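# Set lighting desk faders to their taped levels

## Task

Move every channel fader on the lighting desk to the level marked on the tape strip above that fader. The master fader must be back at the level it started at when you finish. The desk itself should stay roughly where it was.

## Robot and tools

Robot: two arms, left_arm and right_arm, each ending in a five-finger hand. left_arm has a left hand and right_arm a right hand. Bases in the scene frame: left_arm at (-0.022, +0.321, +0.002) m, right_arm at (+0.010, -0.302, +0.001) m, both facing roughly +x. A floor post stands behind the arms, and a camera stand sits between them just behind the bases. Do not strike either one.

Scene frame: origin at table-top height, halfway between the arms. +x points out over the table, +z is up, and +y is toward the left_arm side. Image left and right do not match these names. All reported positions, orientations and velocities are in this frame.

Hand point: a point about 0.05 m in front of the palm and 0.15 m from the wrist flange. Its +z runs along the straight fingers, which reach 0.06 to 0.07 m past it. Its +y points out of the palm, and the finger centre lines sit 0.06 m behind the point along -y. On the right hand +x points away from the thumb; on the left hand it points toward the thumb. A wrist bracket on the little-finger side sticks out up to 0.10 m and can catch on things.

Row layout: every command row is one list of 28 numbers, each in [-1, 1], covering both arms, even if only one arm moves. Order: left dx, dy, dz, rx, ry, rz; then the left hand's thumb_turn, thumb_bend, index, middle, ring, little, force_limit, speed; then the same 14 numbers for the right arm. The six pose numbers are an offset from that arm's current Hand target, along the scene axes. They are not an absolute pose. 1.0 equals 0.6 m for dx, dy, dz and 180 degrees for rx, ry, rz, and rx, ry, rz together form one rotation vector about the hand point. Sending 0 for all six pose numbers asks nothing new of that arm.

Hand numbers are absolute targets, not offsets. For the fingers and thumb_bend, -1 is straight/open and +1 is fully curled. For thumb_turn, -1 puts the thumb beside the palm and +1 puts it opposite the fingers. force_limit runs from about 0 N at -1 to 10 N at +1 (15 N for the thumb motors). speed rises from near zero at -1 to full at +0.48 and stays full above that. None of these eight numbers means 'no change'. To keep a hand as it is, resend the last eight numbers you gave it. Before you have sent any, use its hand_measured, hand_force_limit and hand_speed. For pushing a fader, a straight index finger or a lightly closed fist can serve as the pusher.

execute_actions(actions, cameras): actions is a list of actions. Each action is a list of 1 to 15 rows, one per 1/30 s step. A shorter list repeats its last row for the remaining steps. Every row in an action counts from the Hand target at that action's start, so repeating an offset moves the hand further. Images are returned only if actions is empty or cameras names them.

move(target, speed, blend, blocking, cameras): target is one 28-number row or up to 15 rows. Each row's offsets count from the same starting Hand targets, not from the previous row. The hand point follows a straight path. speed is in m/s, from 0.002 to 4.3, default 0.25. blend is a corner-rounding distance in m, with 0 meaning a stop at each target. blocking=false returns after about 0.5 s while the move continues. Paths take at most 10 s and do not avoid obstacles. Faster moves overshoot more and hit harder.

wait(seconds): 0 to 3600; lets the scene run and sends nothing new. stop(): brakes a running move. zoom_image(camera, region): region is [x0, y0, x1, y1] in pixels, at most 504 by 504, from the newest image of cam_high, cam_low, cam_left_wrist or cam_right_wrist. Use it to read the tape labels and fader positions. show_instructions(): shows the reference pages. finished_scene(): ends the scene for good.

Results: end_effector_position (m) and end_effector_quat_wxyz per arm, and Hand target, which is the last commanded pose after clipping and the base for the next offsets. Also hand_measured, hand_stopped_by (moving, target, force, stalled, fault), hand_load_n (positive when something pushes a finger open), joint positions, joint velocities and joint torques. A move adds a 'move:' line with its ending (done, off_target, moving, held, fault) and any limits, such as paced (pose clipped) or held (steps withheld). Arms commonly rest 1 to 3 cm, sometimes 5 cm, below or short of the command; that alone does not mean contact. If the gap matters, send the missing distance as a new offset.

Cautions: each step limits commanded orientation to 40 degrees from the measured one, so make large turns in stages. Press faders with gentle, slow moves. To end a push, command back past the hand point, because a blocked arm keeps pressing. Keep the two arms and hands from touching each other. Do not knock the desk, shove it far, or let anything drop off the table. Avoid long stretched-out holds or pushing against things it cannot reach, because motors overheat; a MOTOR HOT line comes first, and at 100 °C the arm goes limp for 30 to 60 s. Cameras are cam_high and cam_low (896x504) and the two 616x616 fisheye wrist cameras.

Each tool is called as name([rows], argument=value, ...), one row to a line, values as JSON.

Reference images:

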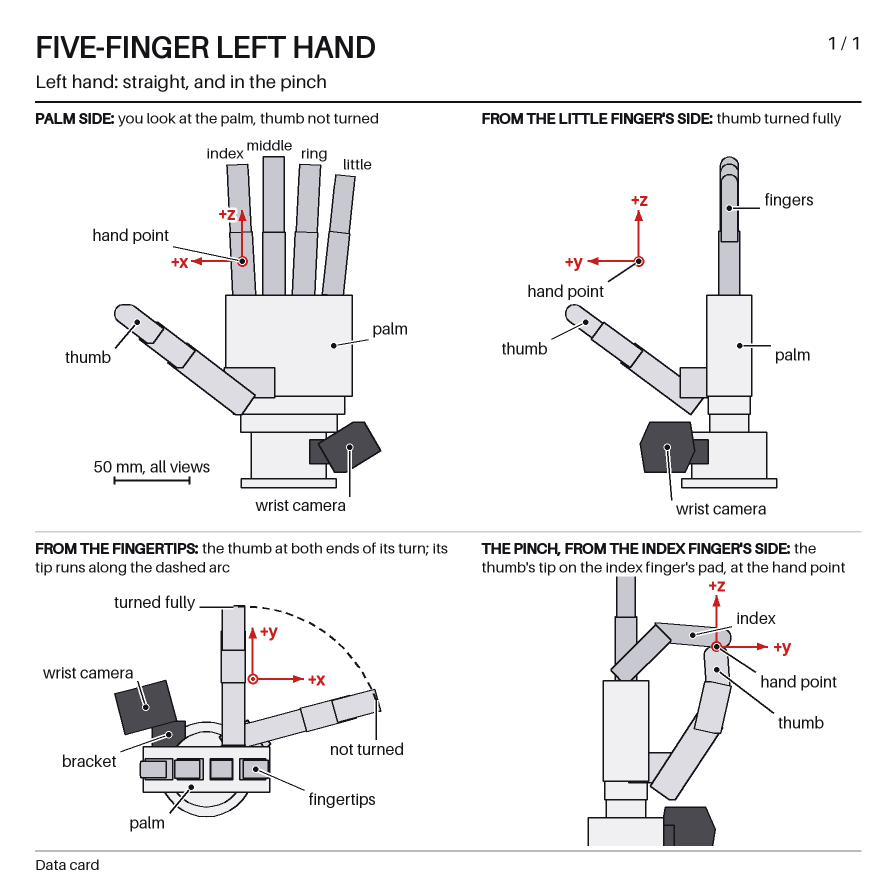

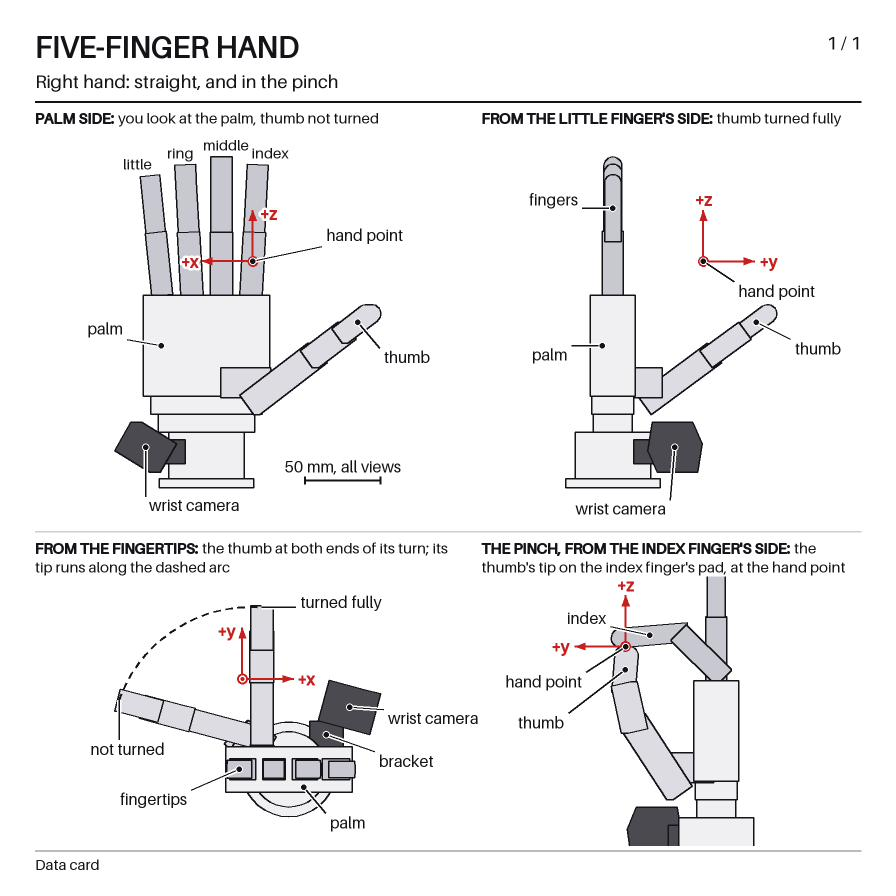

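## Session

execute_actions(actions=[])

Scene clock: 0.00 s.
left_arm: end_effector_position=(+0.3752, +0.4140, +0.2166) hand_measured=(-1.000, -1.000, -1.000, -1.000, -1.000, -1.000) hand_load_n=(+0.0, +0.0, +0.0, +0.0, +0.0, +0.0) hand_stopped_by=(target, target, target, target, target, target) hand_force_limit=0.00 hand_speed=-0.80 end_effector_quat_wxyz=(+0.079, +0.984, -0.156, +0.031) | right_arm: end_effector_position=(+0.5056, -0.0392, +0.2699) hand_measured=(-1.000, -1.000, -1.000, -1.000, -1.000, -1.000) hand_load_n=(+0.0, +0.0, +0.0, +0.0, +0.0, +0.0) hand_stopped_by=(target, target, target, target, target, target) hand_force_limit=0.00 hand_speed=-0.80 end_effector_quat_wxyz=(+0.156, -0.467, +0.795, -0.354)
Joint positions: left_arm=[0.504 1.464 1.345 -1.494 0.164 -0.785] | right_arm=[0.634 1.598 1.633 -1.306 0.747 1.027]
Joint velocities: within noise
Joint torques (N m): no reading
Heat: left arm: hottest elbow 30 °C; right arm: hottest wrist pitch 27 °C.
Hand target: left_arm +0.3795, +0.4162, +0.2188; +0.077, +0.984, -0.156, +0.034 | right_arm +0.5101, -0.0360, +0.2850; +0.171, -0.460, +0.797, -0.353

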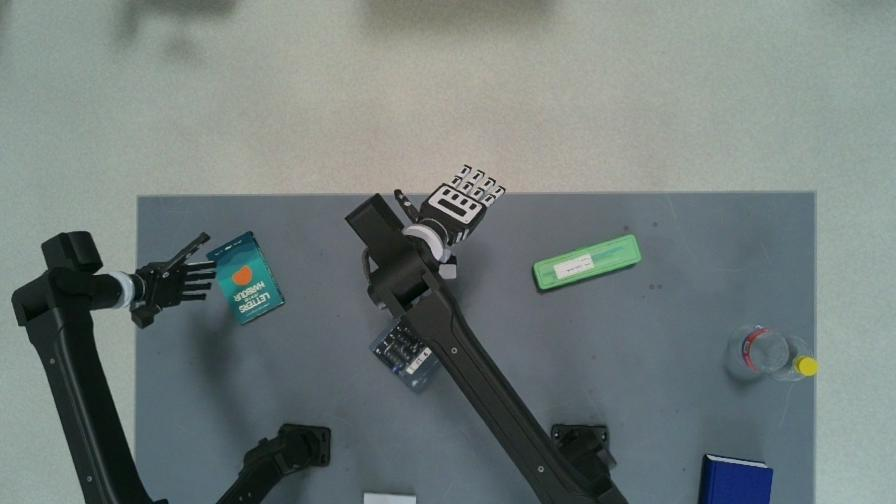

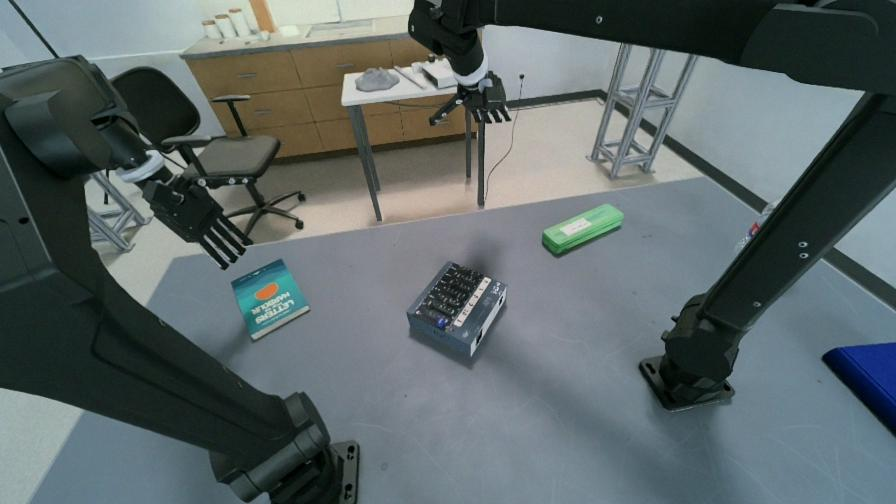

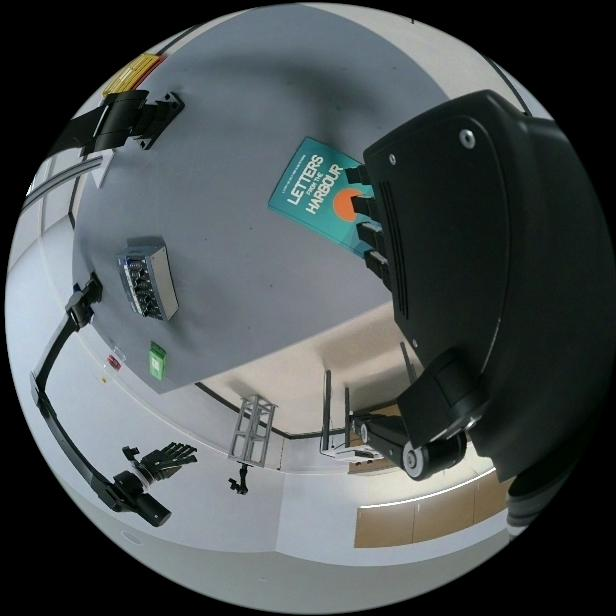

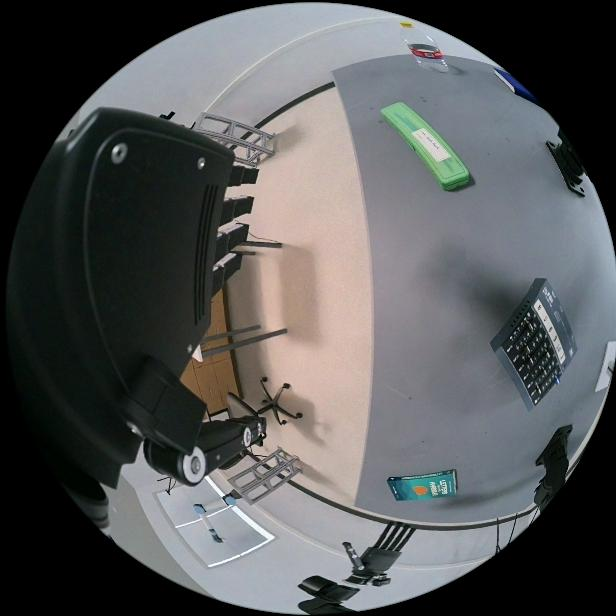

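zoom_image(camera="cam_low", region=[390, 250, 530, 370])

zoom_image(camera="cam_right_wrist", region=[480, 270, 600, 420])

zoom_image(camera="cam_high", region=[350, 300, 470, 400])

Scaled by 3.600 from the camera's image (finer frame: 1280x720).

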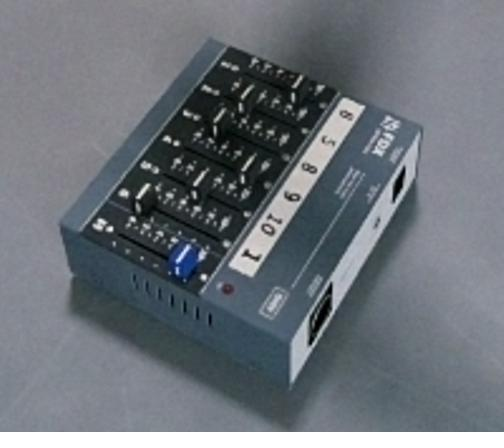

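Scaled by 3.360 from the camera's image (finer frame: 880x880).

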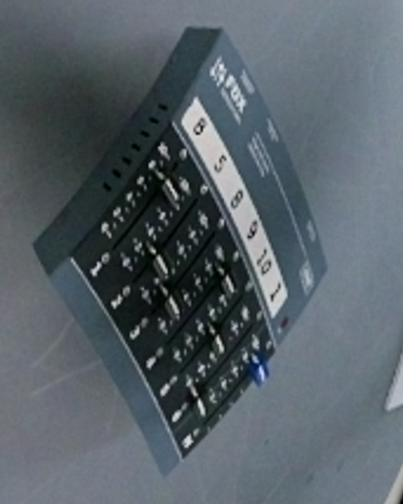

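Scaled by 4.200 from the camera's image (finer frame: 1280x720).

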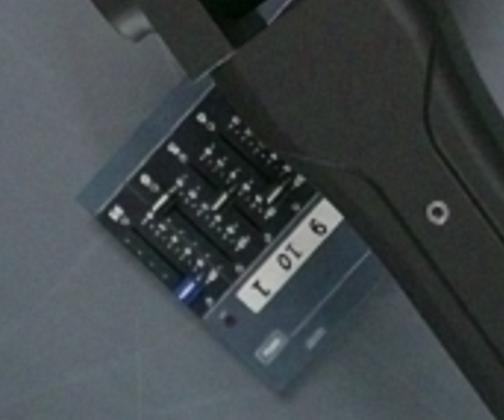

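move(target=[0,0,0,0,0,0,-1,-1,-1,-1,-1,-1,0,-0.8,-0.517,0.227,0.058,-0.016,0.275,0.393,-1,-1,-1,-1,-1,-1,0,-0.8], cameras=["all"])

Scene clock: 8.23 s.
left_arm: end_effector_position=(+0.3752, +0.4140, +0.2166) hand_measured=(-1.000, -1.000, -1.000, -1.000, -1.000, -1.000) hand_load_n=(+0.0, +0.0, +0.0, +0.0, +0.0, +0.0) hand_stopped_by=(target, target, target, target, target, target) hand_force_limit=0.00 hand_speed=-0.80 end_effector_quat_wxyz=(+0.079, +0.984, -0.156, +0.031) | right_arm: end_effector_position=(+0.1959, +0.0930, +0.3032) hand_measured=(-1.000, -1.000, -1.000, -1.000, -1.000, -1.000) hand_load_n=(+0.0, +0.0, +0.0, +0.0, +0.0, +0.0) hand_stopped_by=(target, target, target, target, target, target) hand_force_limit=0.00 hand_speed=-0.80 end_effector_quat_wxyz=(-0.023, +0.921, -0.389, -0.002)
Joint positions: left_arm=[0.504 1.464 1.345 -1.494 0.164 -0.785] | right_arm=[1.023 1.586 1.753 -1.693 -0.01 0.252]
Joint torques (N m): left_arm=[-1.44 -10.87 9.55 0.18 0.01 0.02] | right_arm=[-1.03 -9.88 12.11 0.21 -0.18 -0.14]
Heat: left arm: hottest elbow 31 °C; right arm: hottest elbow 27 °C.
Hand target: left_arm +0.3795, +0.4162, +0.2188; +0.077, +0.984, -0.156, +0.034 | right_arm +0.2001, +0.1002, +0.3197; +0.001, +0.924, -0.382, -0.001
Off the commanded pose: left_arm 0.005 m, 0 deg | right_arm 0.019 m, 3 deg.
joint sent to its limit (right arm) — joint 4 (wrist pitch), lower limit. The joint targets are off in orientation, not in position.
move: off_target (right_arm)

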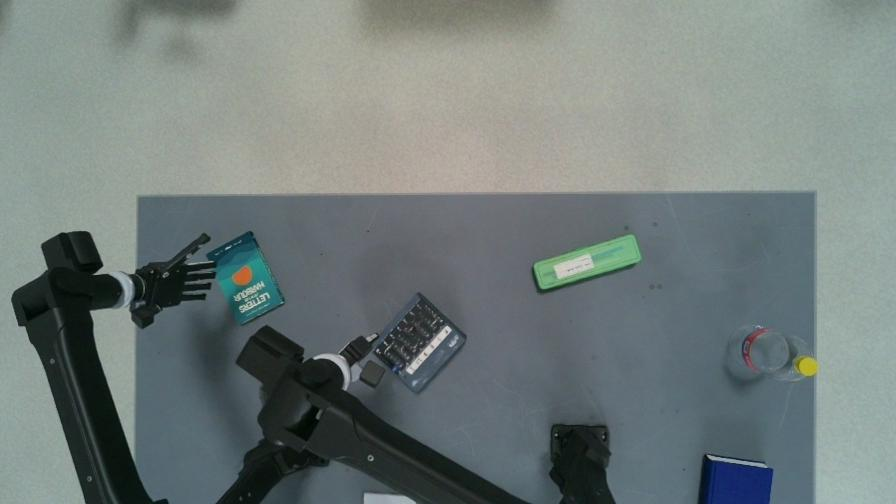

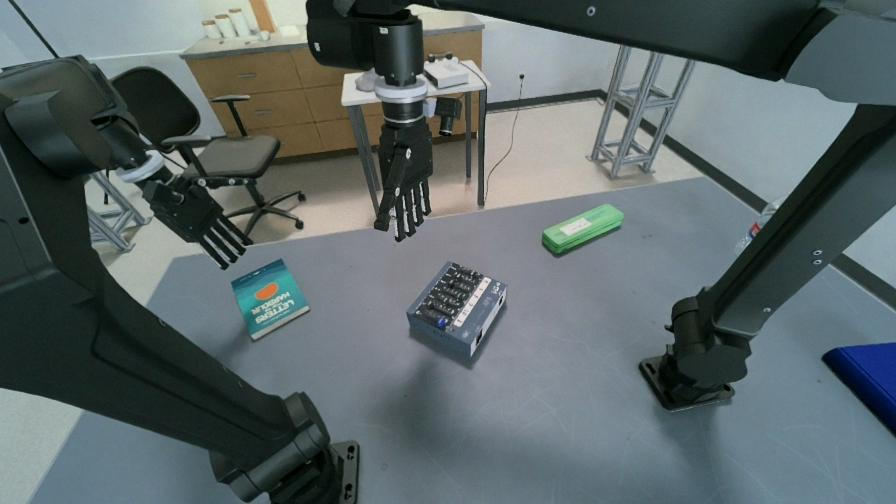

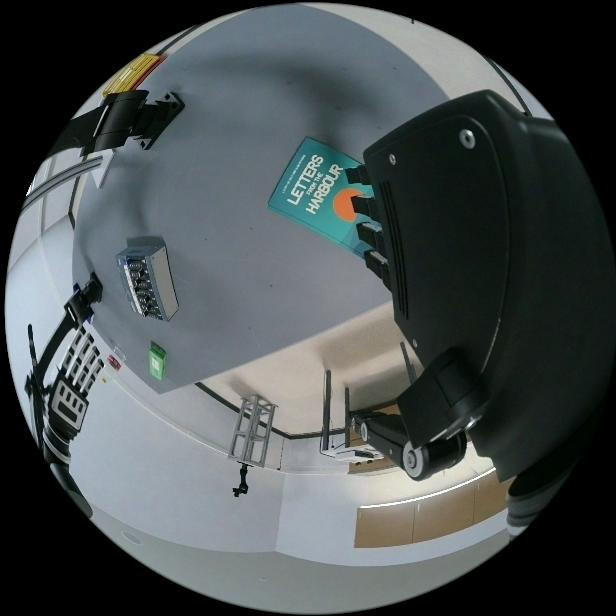

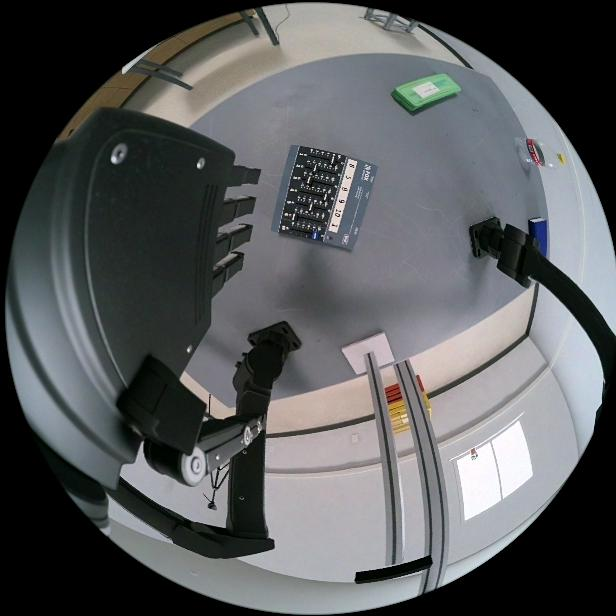

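zoom_image(camera="cam_right_wrist", region=[260, 130, 390, 260])

zoom_image(camera="cam_high", region=[360, 285, 475, 400])

zoom_image(camera="cam_low", region=[400, 255, 515, 370])

Scaled by 3.877 from the camera's image (finer frame: 880x880).

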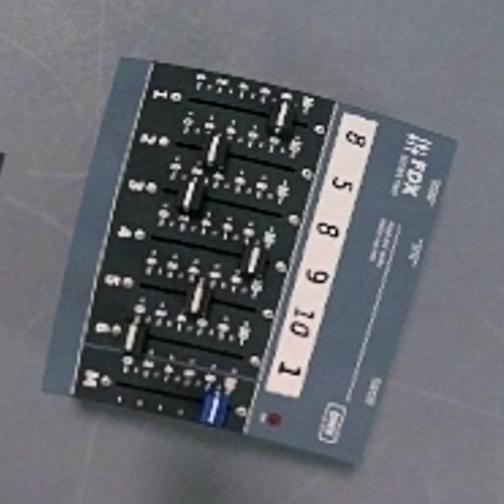

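Scaled by 4.383 from the camera's image (finer frame: 1280x720).

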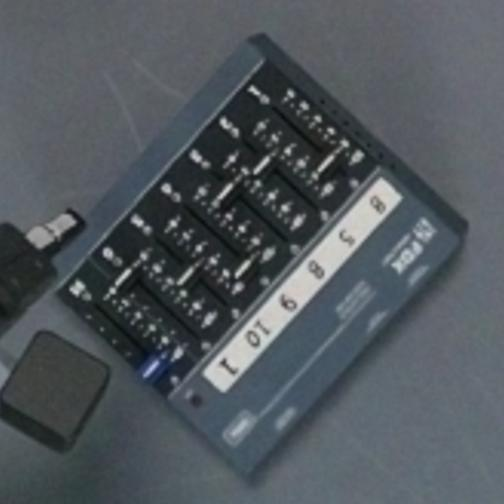

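Scaled by 4.383 from the camera's image (finer frame: 1280x720).

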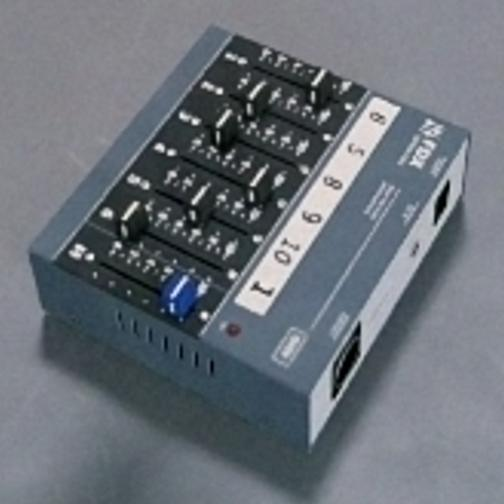

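move(target=[0,0,0,0,0,0,-1,-1,-1,-1,-1,-1,0,-0.8,0.05,0.03,-0.13,0,0,0,-1,-1,-1,-1,-1,-1,0,-0.8], cameras=["all"])

Scene clock: 10.23 s.
left_arm: end_effector_position=(+0.3752, +0.4140, +0.2166) hand_measured=(-1.000, -1.000, -1.000, -1.000, -1.000, -1.000) hand_load_n=(+0.0, +0.0, +0.0, +0.0, +0.0, +0.0) hand_stopped_by=(target, target, target, target, target, target) hand_force_limit=0.00 hand_speed=-0.80 end_effector_quat_wxyz=(+0.079, +0.984, -0.156, +0.031) | right_arm: end_effector_position=(+0.2258, +0.1173, +0.2345) hand_measured=(-1.000, -1.000, -1.000, -1.000, -1.000, -1.000) hand_load_n=(+0.0, +0.0, +0.0, +0.0, +0.0, +0.0) hand_stopped_by=(target, target, target, target, target, target) hand_force_limit=0.00 hand_speed=-0.80 end_effector_quat_wxyz=(+0.016, +0.923, -0.385, -0.005)
Joint positions: left_arm=[0.504 1.464 1.345 -1.494 0.164 -0.785] | right_arm=[1.001 1.727 1.741 -1.617 -0.004 0.222]
Joint torques (N m): left_arm=[-1.38 -10.81 9.54 0.18 0.01 0.02] | right_arm=[-1.49 -14.04 8.4 0.75 -0.01 -0.14]
Heat: left arm: hottest elbow 31 °C; right arm: hottest elbow 27 °C.
Hand target: left_arm +0.3795, +0.4162, +0.2188; +0.077, +0.984, -0.156, +0.034 | right_arm +0.2300, +0.1182, +0.2417; +0.001, +0.924, -0.382, -0.001
Off the commanded pose: left_arm 0.005 m, 0 deg | right_arm 0.008 m, 2 deg.
move: done

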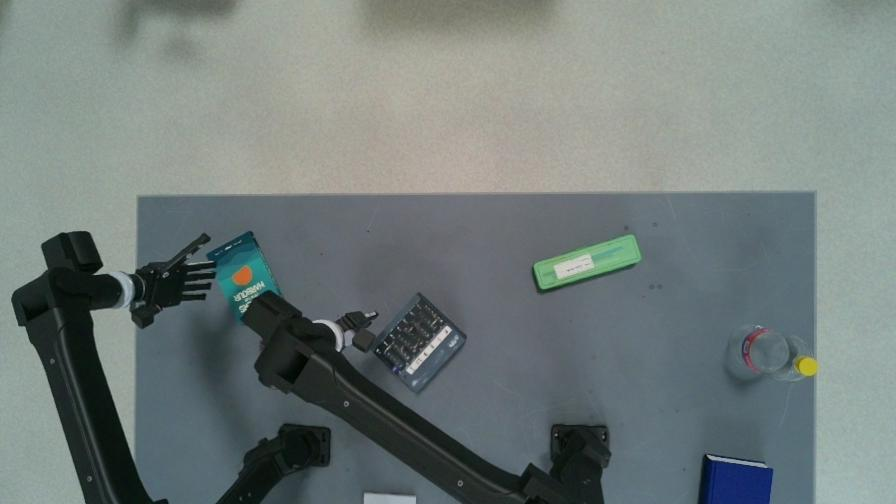

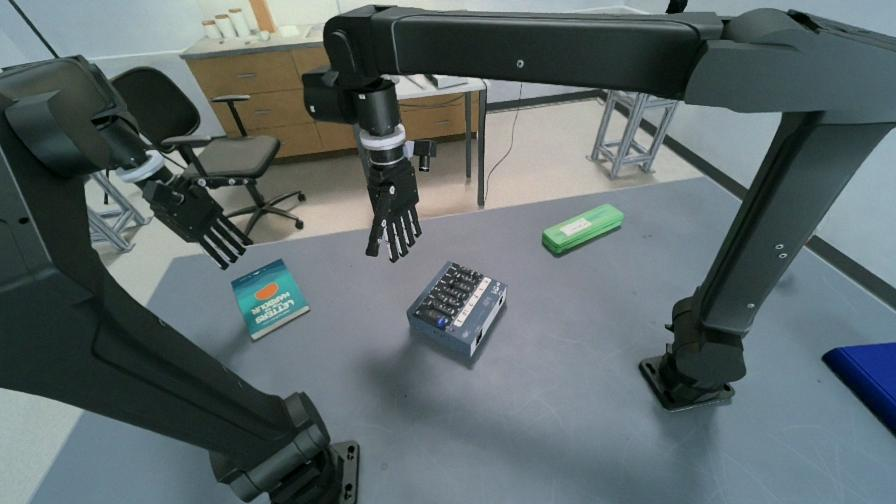

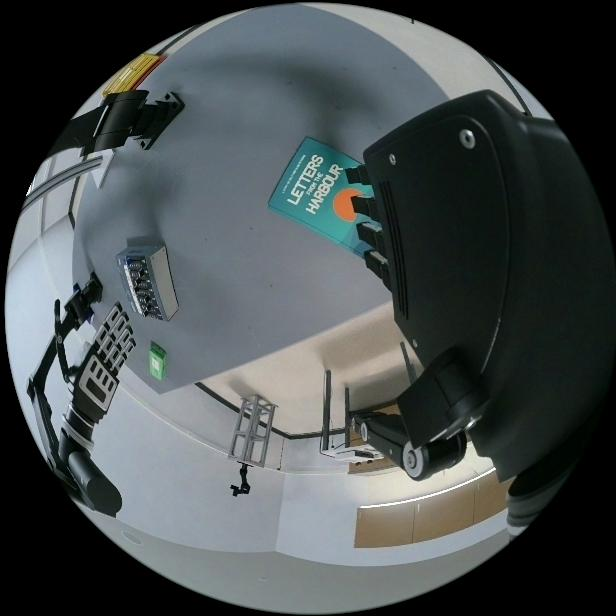

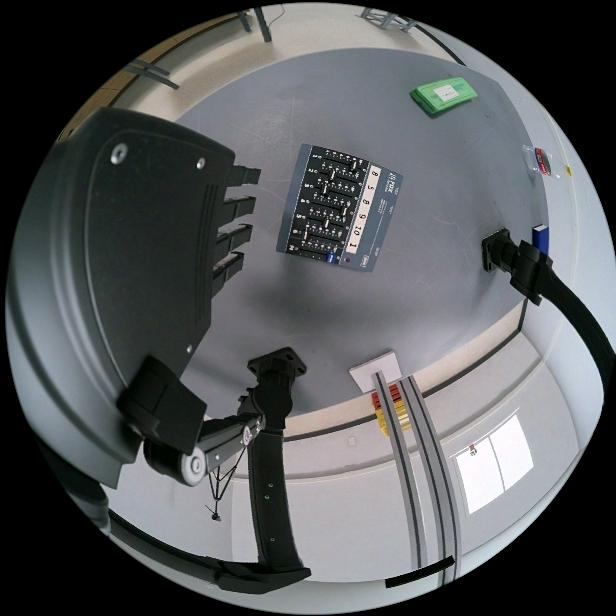

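zoom_image(camera="cam_right_wrist", region=[270, 135, 410, 275])

Scaled by 3.600 from the camera's image (finer frame: 880x880).

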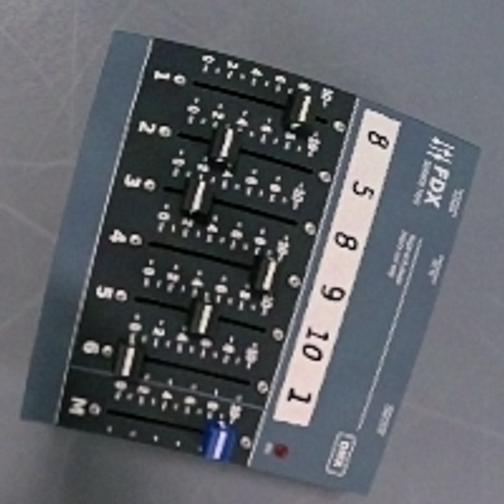

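move(target=[0,0,0,0,0,0,-1,-1,-1,-1,-1,-1,0,-0.8,-0.01,-0.01,-0.14,0,0,0,-1,-1,-1,1,1,1,-0.4,-0.4], cameras=["cam_low","cam_right_wrist"])

Scene clock: 14.60 s.
left_arm: end_effector_position=(+0.3752, +0.4140, +0.2166) hand_measured=(-1.000, -1.000, -1.000, -1.000, -1.000, -1.000) hand_load_n=(+0.0, -0.5, +0.0, +0.0, +0.0, +0.0) hand_stopped_by=(target, target, target, target, target, target) hand_force_limit=0.00 hand_speed=-0.80 end_effector_quat_wxyz=(+0.079, +0.984, -0.156, +0.031) | right_arm: end_effector_position=(+0.2207, +0.1092, +0.1545) hand_measured=(-1.000, -1.000, -1.000, +1.000, +1.000, +1.000) hand_load_n=(+0.0, +0.0, +0.0, +0.0, +0.0, +0.0) hand_stopped_by=(target, target, target, target, target, target) hand_force_limit=-0.40 hand_speed=-0.40 end_effector_quat_wxyz=(+0.012, +0.923, -0.384, -0.004)
Joint positions: left_arm=[0.504 1.464 1.345 -1.494 0.164 -0.785] | right_arm=[1.001 1.716 1.517 -1.397 -0.004 0.221]
Joint torques (N m): left_arm=[-1.49 -10.81 9.52 0.18 0 0.02] | right_arm=[-1.32 -12.28 8.13 0.88 -0.02 -0.08]
Heat: left arm: hottest elbow 31 °C; right arm: hottest shoulder 27 °C.
Hand target: left_arm +0.3795, +0.4162, +0.2188; +0.077, +0.984, -0.156, +0.034 | right_arm +0.2241, +0.1122, +0.1578; +0.000, +0.924, -0.382, -0.001
Off the commanded pose: left_arm 0.005 m, 0 deg | right_arm 0.006 m, 1 deg.
move: done

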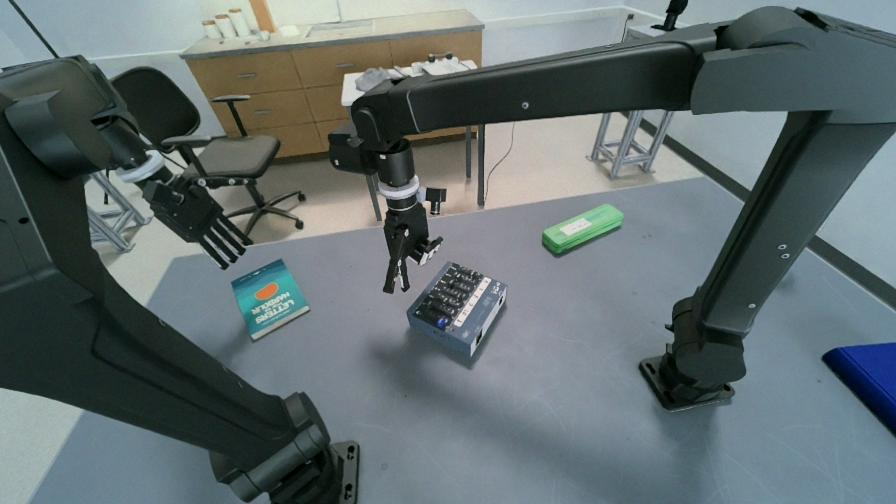

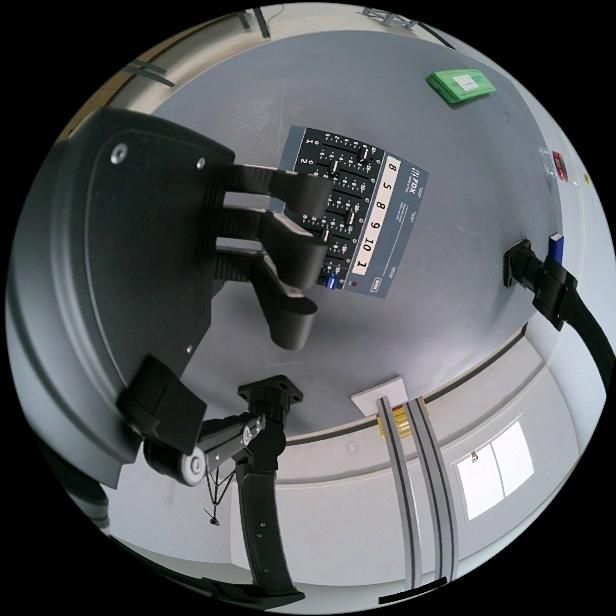

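move(target=[0,0,0,0,0,0,-1,-1,-1,-1,-1,-1,0,-0.8,0.0,0.0,0.0,0,0,0,-1,-1,1,1,1,-1,-0.4,-0.4], cameras=["cam_low","cam_high","cam_right_wrist"])

zoom_image(camera="cam_right_wrist", region=[210, 100, 450, 320])

Scene clock: 16.67 s.
left_arm: end_effector_position=(+0.3752, +0.4140, +0.2166) hand_measured=(-1.000, -1.000, -1.000, -1.000, -1.000, -1.000) hand_load_n=(+0.0, +0.0, +0.0, +0.0, +0.0, +0.0) hand_stopped_by=(target, target, target, target, target, target) hand_force_limit=0.00 hand_speed=-0.80 end_effector_quat_wxyz=(+0.079, +0.984, -0.156, +0.031) | right_arm: end_effector_position=(+0.2207, +0.1092, +0.1545) hand_measured=(-1.000, -1.000, +1.000, +1.000, +1.000, -1.000) hand_load_n=(+0.5, +0.0, +0.0, +0.0, +0.0, +0.0) hand_stopped_by=(target, target, target, target, target, target) hand_force_limit=-0.40 hand_speed=-0.40 end_effector_quat_wxyz=(+0.012, +0.923, -0.384, -0.004)
Joint positions: left_arm=[0.504 1.464 1.345 -1.494 0.164 -0.785] | right_arm=[1.001 1.716 1.517 -1.397 -0.004 0.221]
Joint torques (N m): left_arm=[-1.49 -10.87 9.51 0.18 0.01 0.02] | right_arm=[-1.2 -12.16 8.14 0.9 -0.02 -0.08]
Heat: left arm: hottest elbow 31 °C; right arm: hottest shoulder 27 °C.
Hand target: left_arm +0.3795, +0.4162, +0.2188; +0.077, +0.984, -0.156, +0.034 | right_arm +0.2241, +0.1122, +0.1578; +0.000, +0.924, -0.382, -0.001
Off the commanded pose: left_arm 0.005 m, 0 deg | right_arm 0.006 m, 1 deg.
move: done
Images, in order (width x height): cam_high 896x504, cam_low 896x504, cam_right_wrist 616x616.

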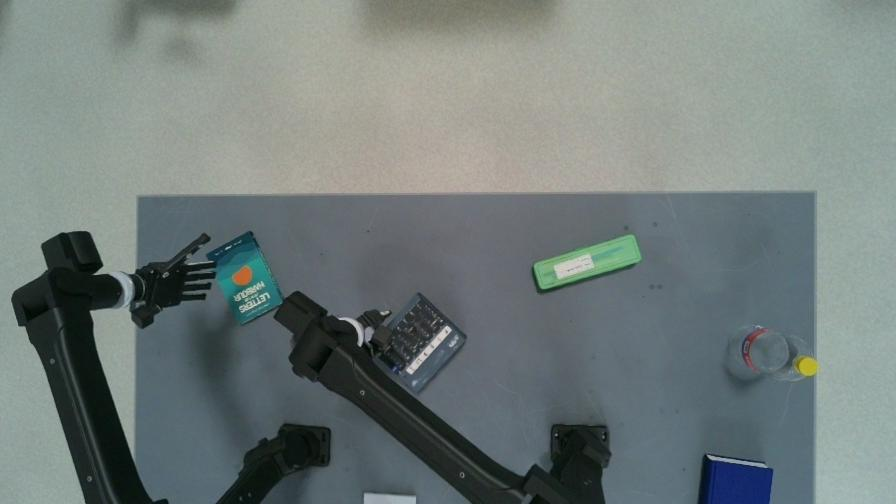

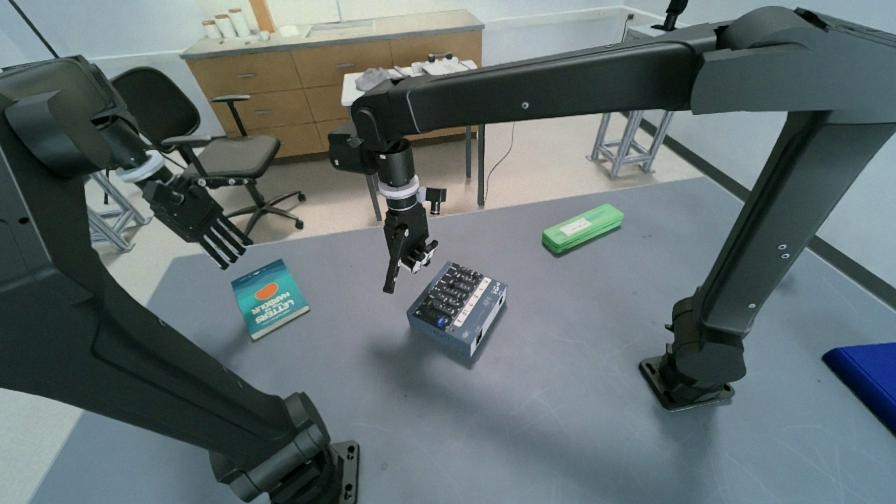

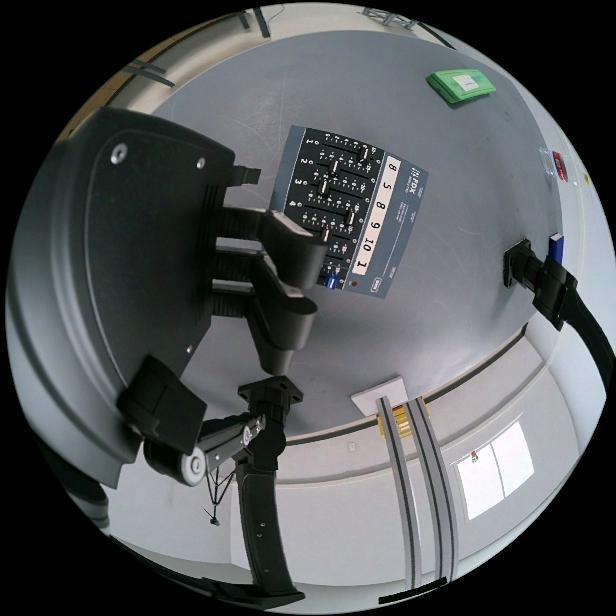

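Scaled by 2.100 from the camera's image (finer frame: 880x880).

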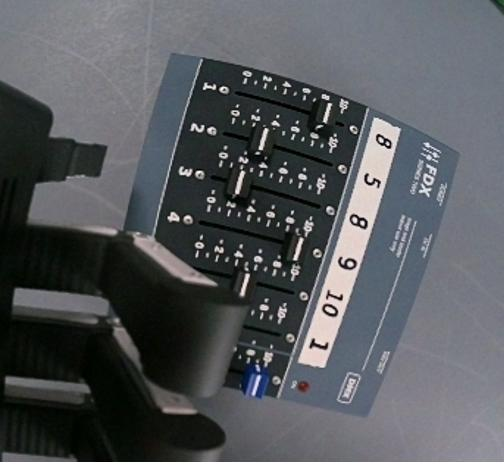

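zoom_image(camera="cam_right_wrist", region=[290, 125, 400, 235])

Scaled by 4.582 from the camera's image (finer frame: 880x880).

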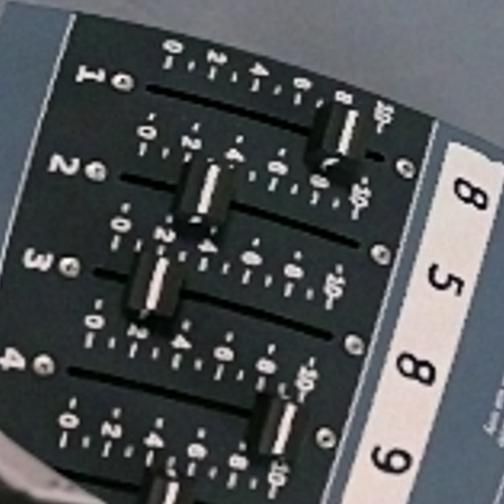

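move(target=[0,0,0,0,0,0,-1,-1,-1,-1,-1,-1,0,-0.8,0.04,-0.03,0.0,0,0,0.0333,-1,-1,1,1,1,-1,-0.4,-0.4], cameras=["cam_low","cam_right_wrist"])

zoom_image(camera="cam_right_wrist", region=[210, 100, 390, 280])

Scene clock: 21.57 s.
left_arm: end_effector_position=(+0.3752, +0.4140, +0.2166) hand_measured=(-1.000, -1.000, -1.000, -1.000, -1.000, -1.000) hand_load_n=(+0.0, +0.0, +0.0, +0.0, +0.0, +0.0) hand_stopped_by=(target, target, target, target, target, target) hand_force_limit=0.00 hand_speed=-0.80 end_effector_quat_wxyz=(+0.079, +0.984, -0.156, +0.031) | right_arm: end_effector_position=(+0.2441, +0.0888, +0.1545) hand_measured=(-1.000, -1.000, +1.000, +1.000, +1.000, -1.000) hand_load_n=(+0.0, +0.0, +0.5, +0.0, +0.0, +0.0) hand_stopped_by=(target, target, target, target, target, target) hand_force_limit=-0.40 hand_speed=-0.40 end_effector_quat_wxyz=(+0.012, +0.941, -0.339, -0.004)
Joint positions: left_arm=[0.504 1.464 1.345 -1.494 0.164 -0.785] | right_arm=[0.952 1.716 1.517 -1.397 -0.002 0.074]
Joint torques (N m): left_arm=[-1.49 -10.75 9.51 0.17 0.01 0.02] | right_arm=[-0.97 -11.69 8.85 0.8 -0.09 -0.13]
Heat: left arm: hottest elbow 32 °C; right arm: hottest elbow 28 °C.
Hand target: left_arm +0.3795, +0.4162, +0.2188; +0.077, +0.984, -0.156, +0.034 | right_arm +0.2480, +0.0943, +0.1578; +0.001, +0.943, -0.333, -0.001
Off the commanded pose: left_arm 0.005 m, 0 deg | right_arm 0.008 m, 1 deg.
move: done

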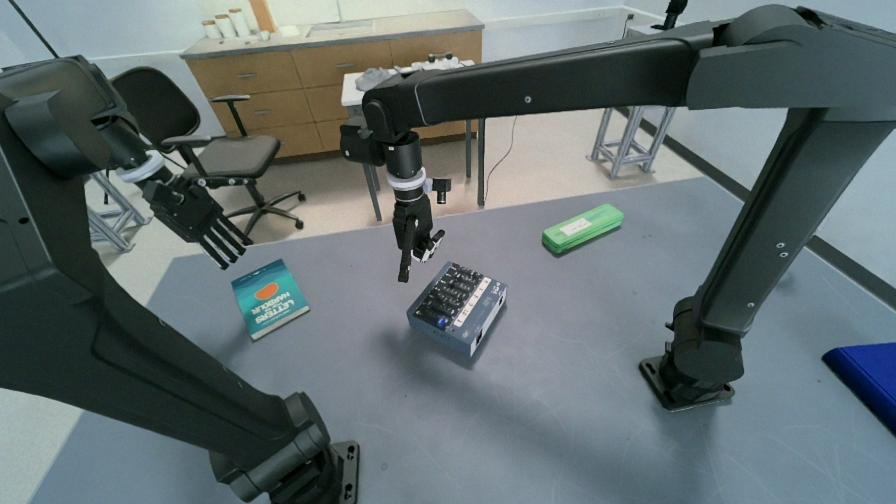

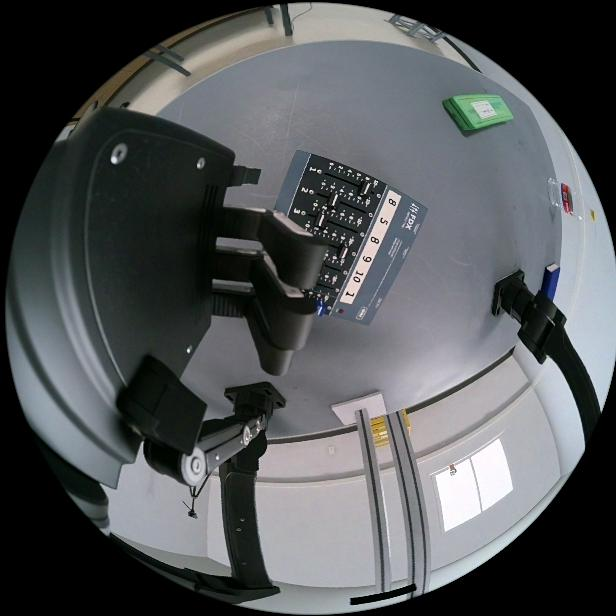

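Scaled by 2.800 from the camera's image (finer frame: 880x880).

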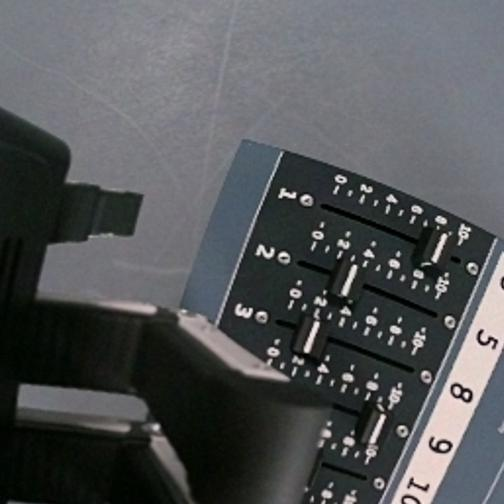

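move(target=[0,0,0,0,0,0,-1,-1,-1,-1,-1,-1,0,-0.8,-0.0573,-0.0694,0.0,0,0,0,-1,-1,1,1,1,-1,-0.4,-0.4], speed=0.12, cameras=["cam_low","cam_high","cam_right_wrist"])

zoom_image(camera="cam_right_wrist", region=[200, 100, 380, 280])

zoom_image(camera="cam_low", region=[380, 200, 530, 350])

Scene clock: 23.77 s.
left_arm: end_effector_position=(+0.3752, +0.4140, +0.2166) hand_measured=(-1.000, -1.000, -1.000, -1.000, -1.000, -1.000) hand_load_n=(+0.0, +0.0, +0.5, +0.0, +0.0, +0.0) hand_stopped_by=(target, target, target, target, target, target) hand_force_limit=0.00 hand_speed=-0.80 end_effector_quat_wxyz=(+0.079, +0.984, -0.156, +0.031) | right_arm: end_effector_position=(+0.2152, +0.0493, +0.1552) hand_measured=(-1.000, -1.000, +1.000, +1.000, +1.000, -1.000) hand_load_n=(+0.0, +0.0, +0.0, +0.0, +0.0, +0.5) hand_stopped_by=(target, target, target, target, target, target) hand_force_limit=-0.40 hand_speed=-0.40 end_effector_quat_wxyz=(+0.011, +0.941, -0.338, -0.004)
Joint positions: left_arm=[0.504 1.464 1.345 -1.494 0.164 -0.785] | right_arm=[0.954 1.59 1.36 -1.363 -0.002 0.073]
Joint torques (N m): left_arm=[-1.44 -10.81 9.52 0.2 0.01 0.02] | right_arm=[-0.44 -10.87 7.72 0.91 -0.1 -0.02]
Heat: left arm: hottest elbow 32 °C; right arm: hottest elbow 28 °C.
Hand target: left_arm +0.3795, +0.4162, +0.2188; +0.077, +0.984, -0.156, +0.034 | right_arm +0.2136, +0.0528, +0.1578; +0.000, +0.943, -0.333, -0.001
Off the commanded pose: left_arm 0.005 m, 0 deg | right_arm 0.005 m, 1 deg.
move: done
Images, in order (width x height): cam_high 896x504, cam_low 896x504, cam_right_wrist 616x616.

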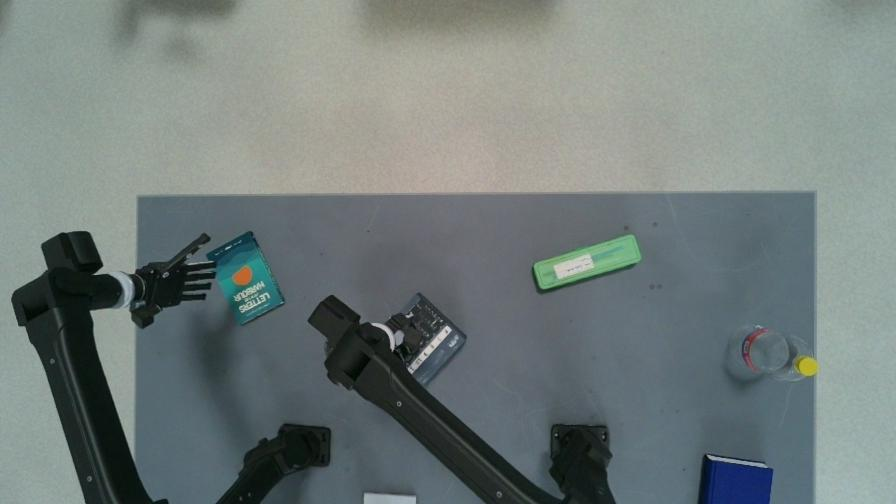

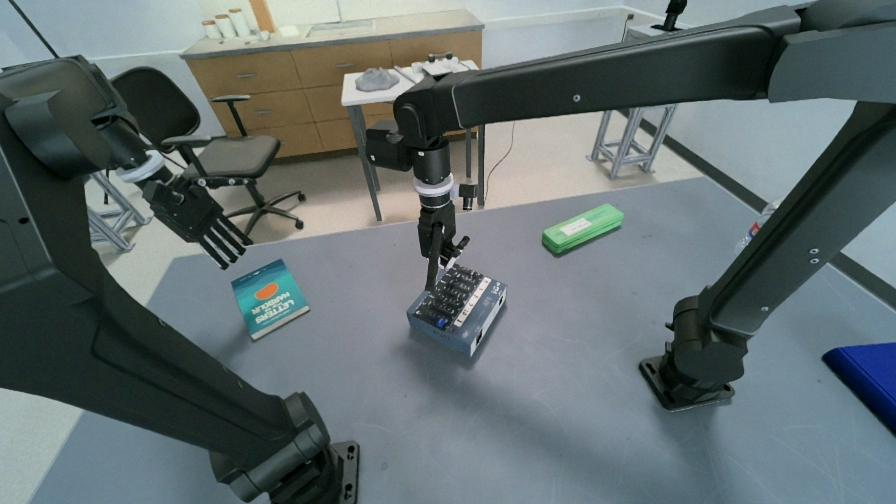

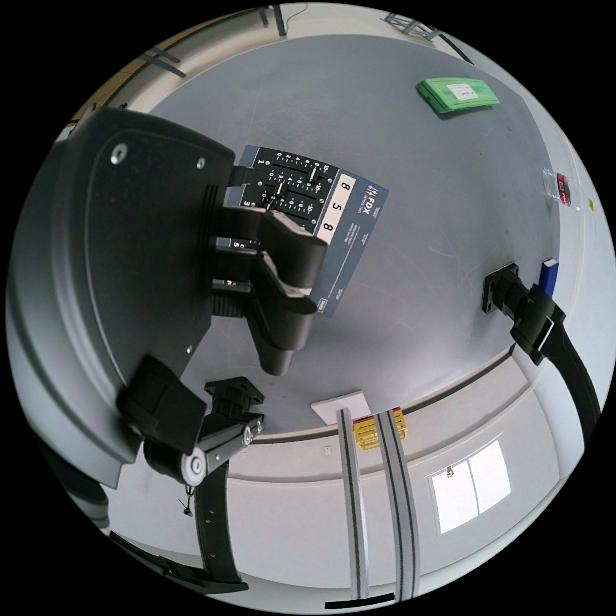

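Scaled by 2.800 from the camera's image (finer frame: 880x880).

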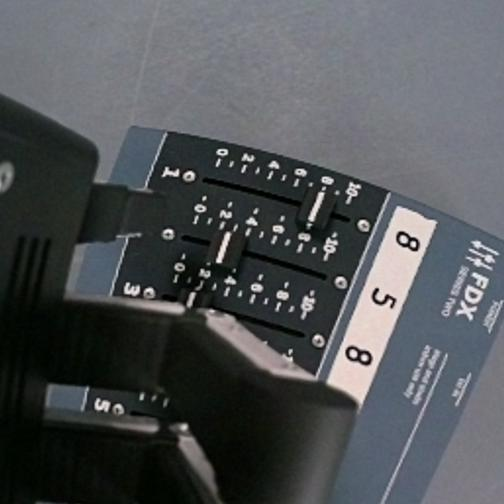

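Scaled by 3.360 from the camera's image (finer frame: 1280x720).

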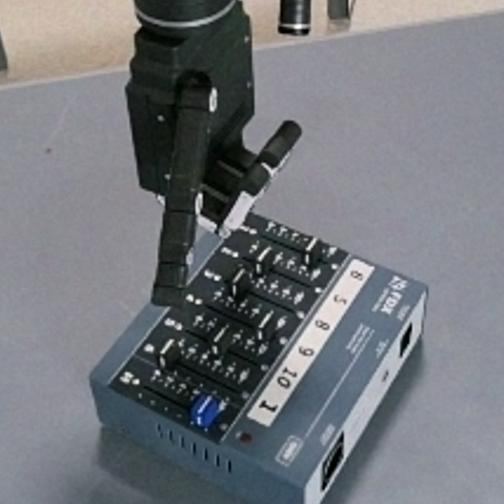

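zoom_image(camera="cam_right_wrist", region=[220, 130, 320, 230])

Scaled by 5.040 from the camera's image (finer frame: 880x880).

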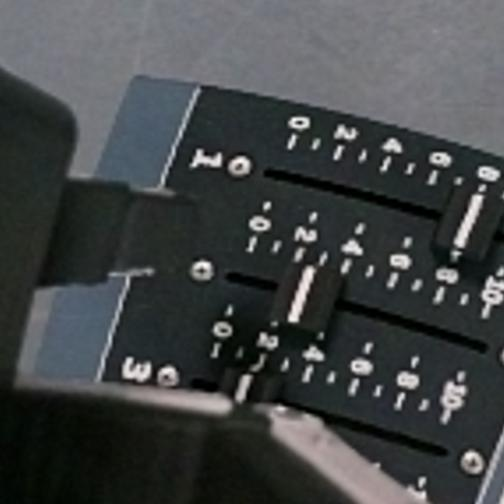

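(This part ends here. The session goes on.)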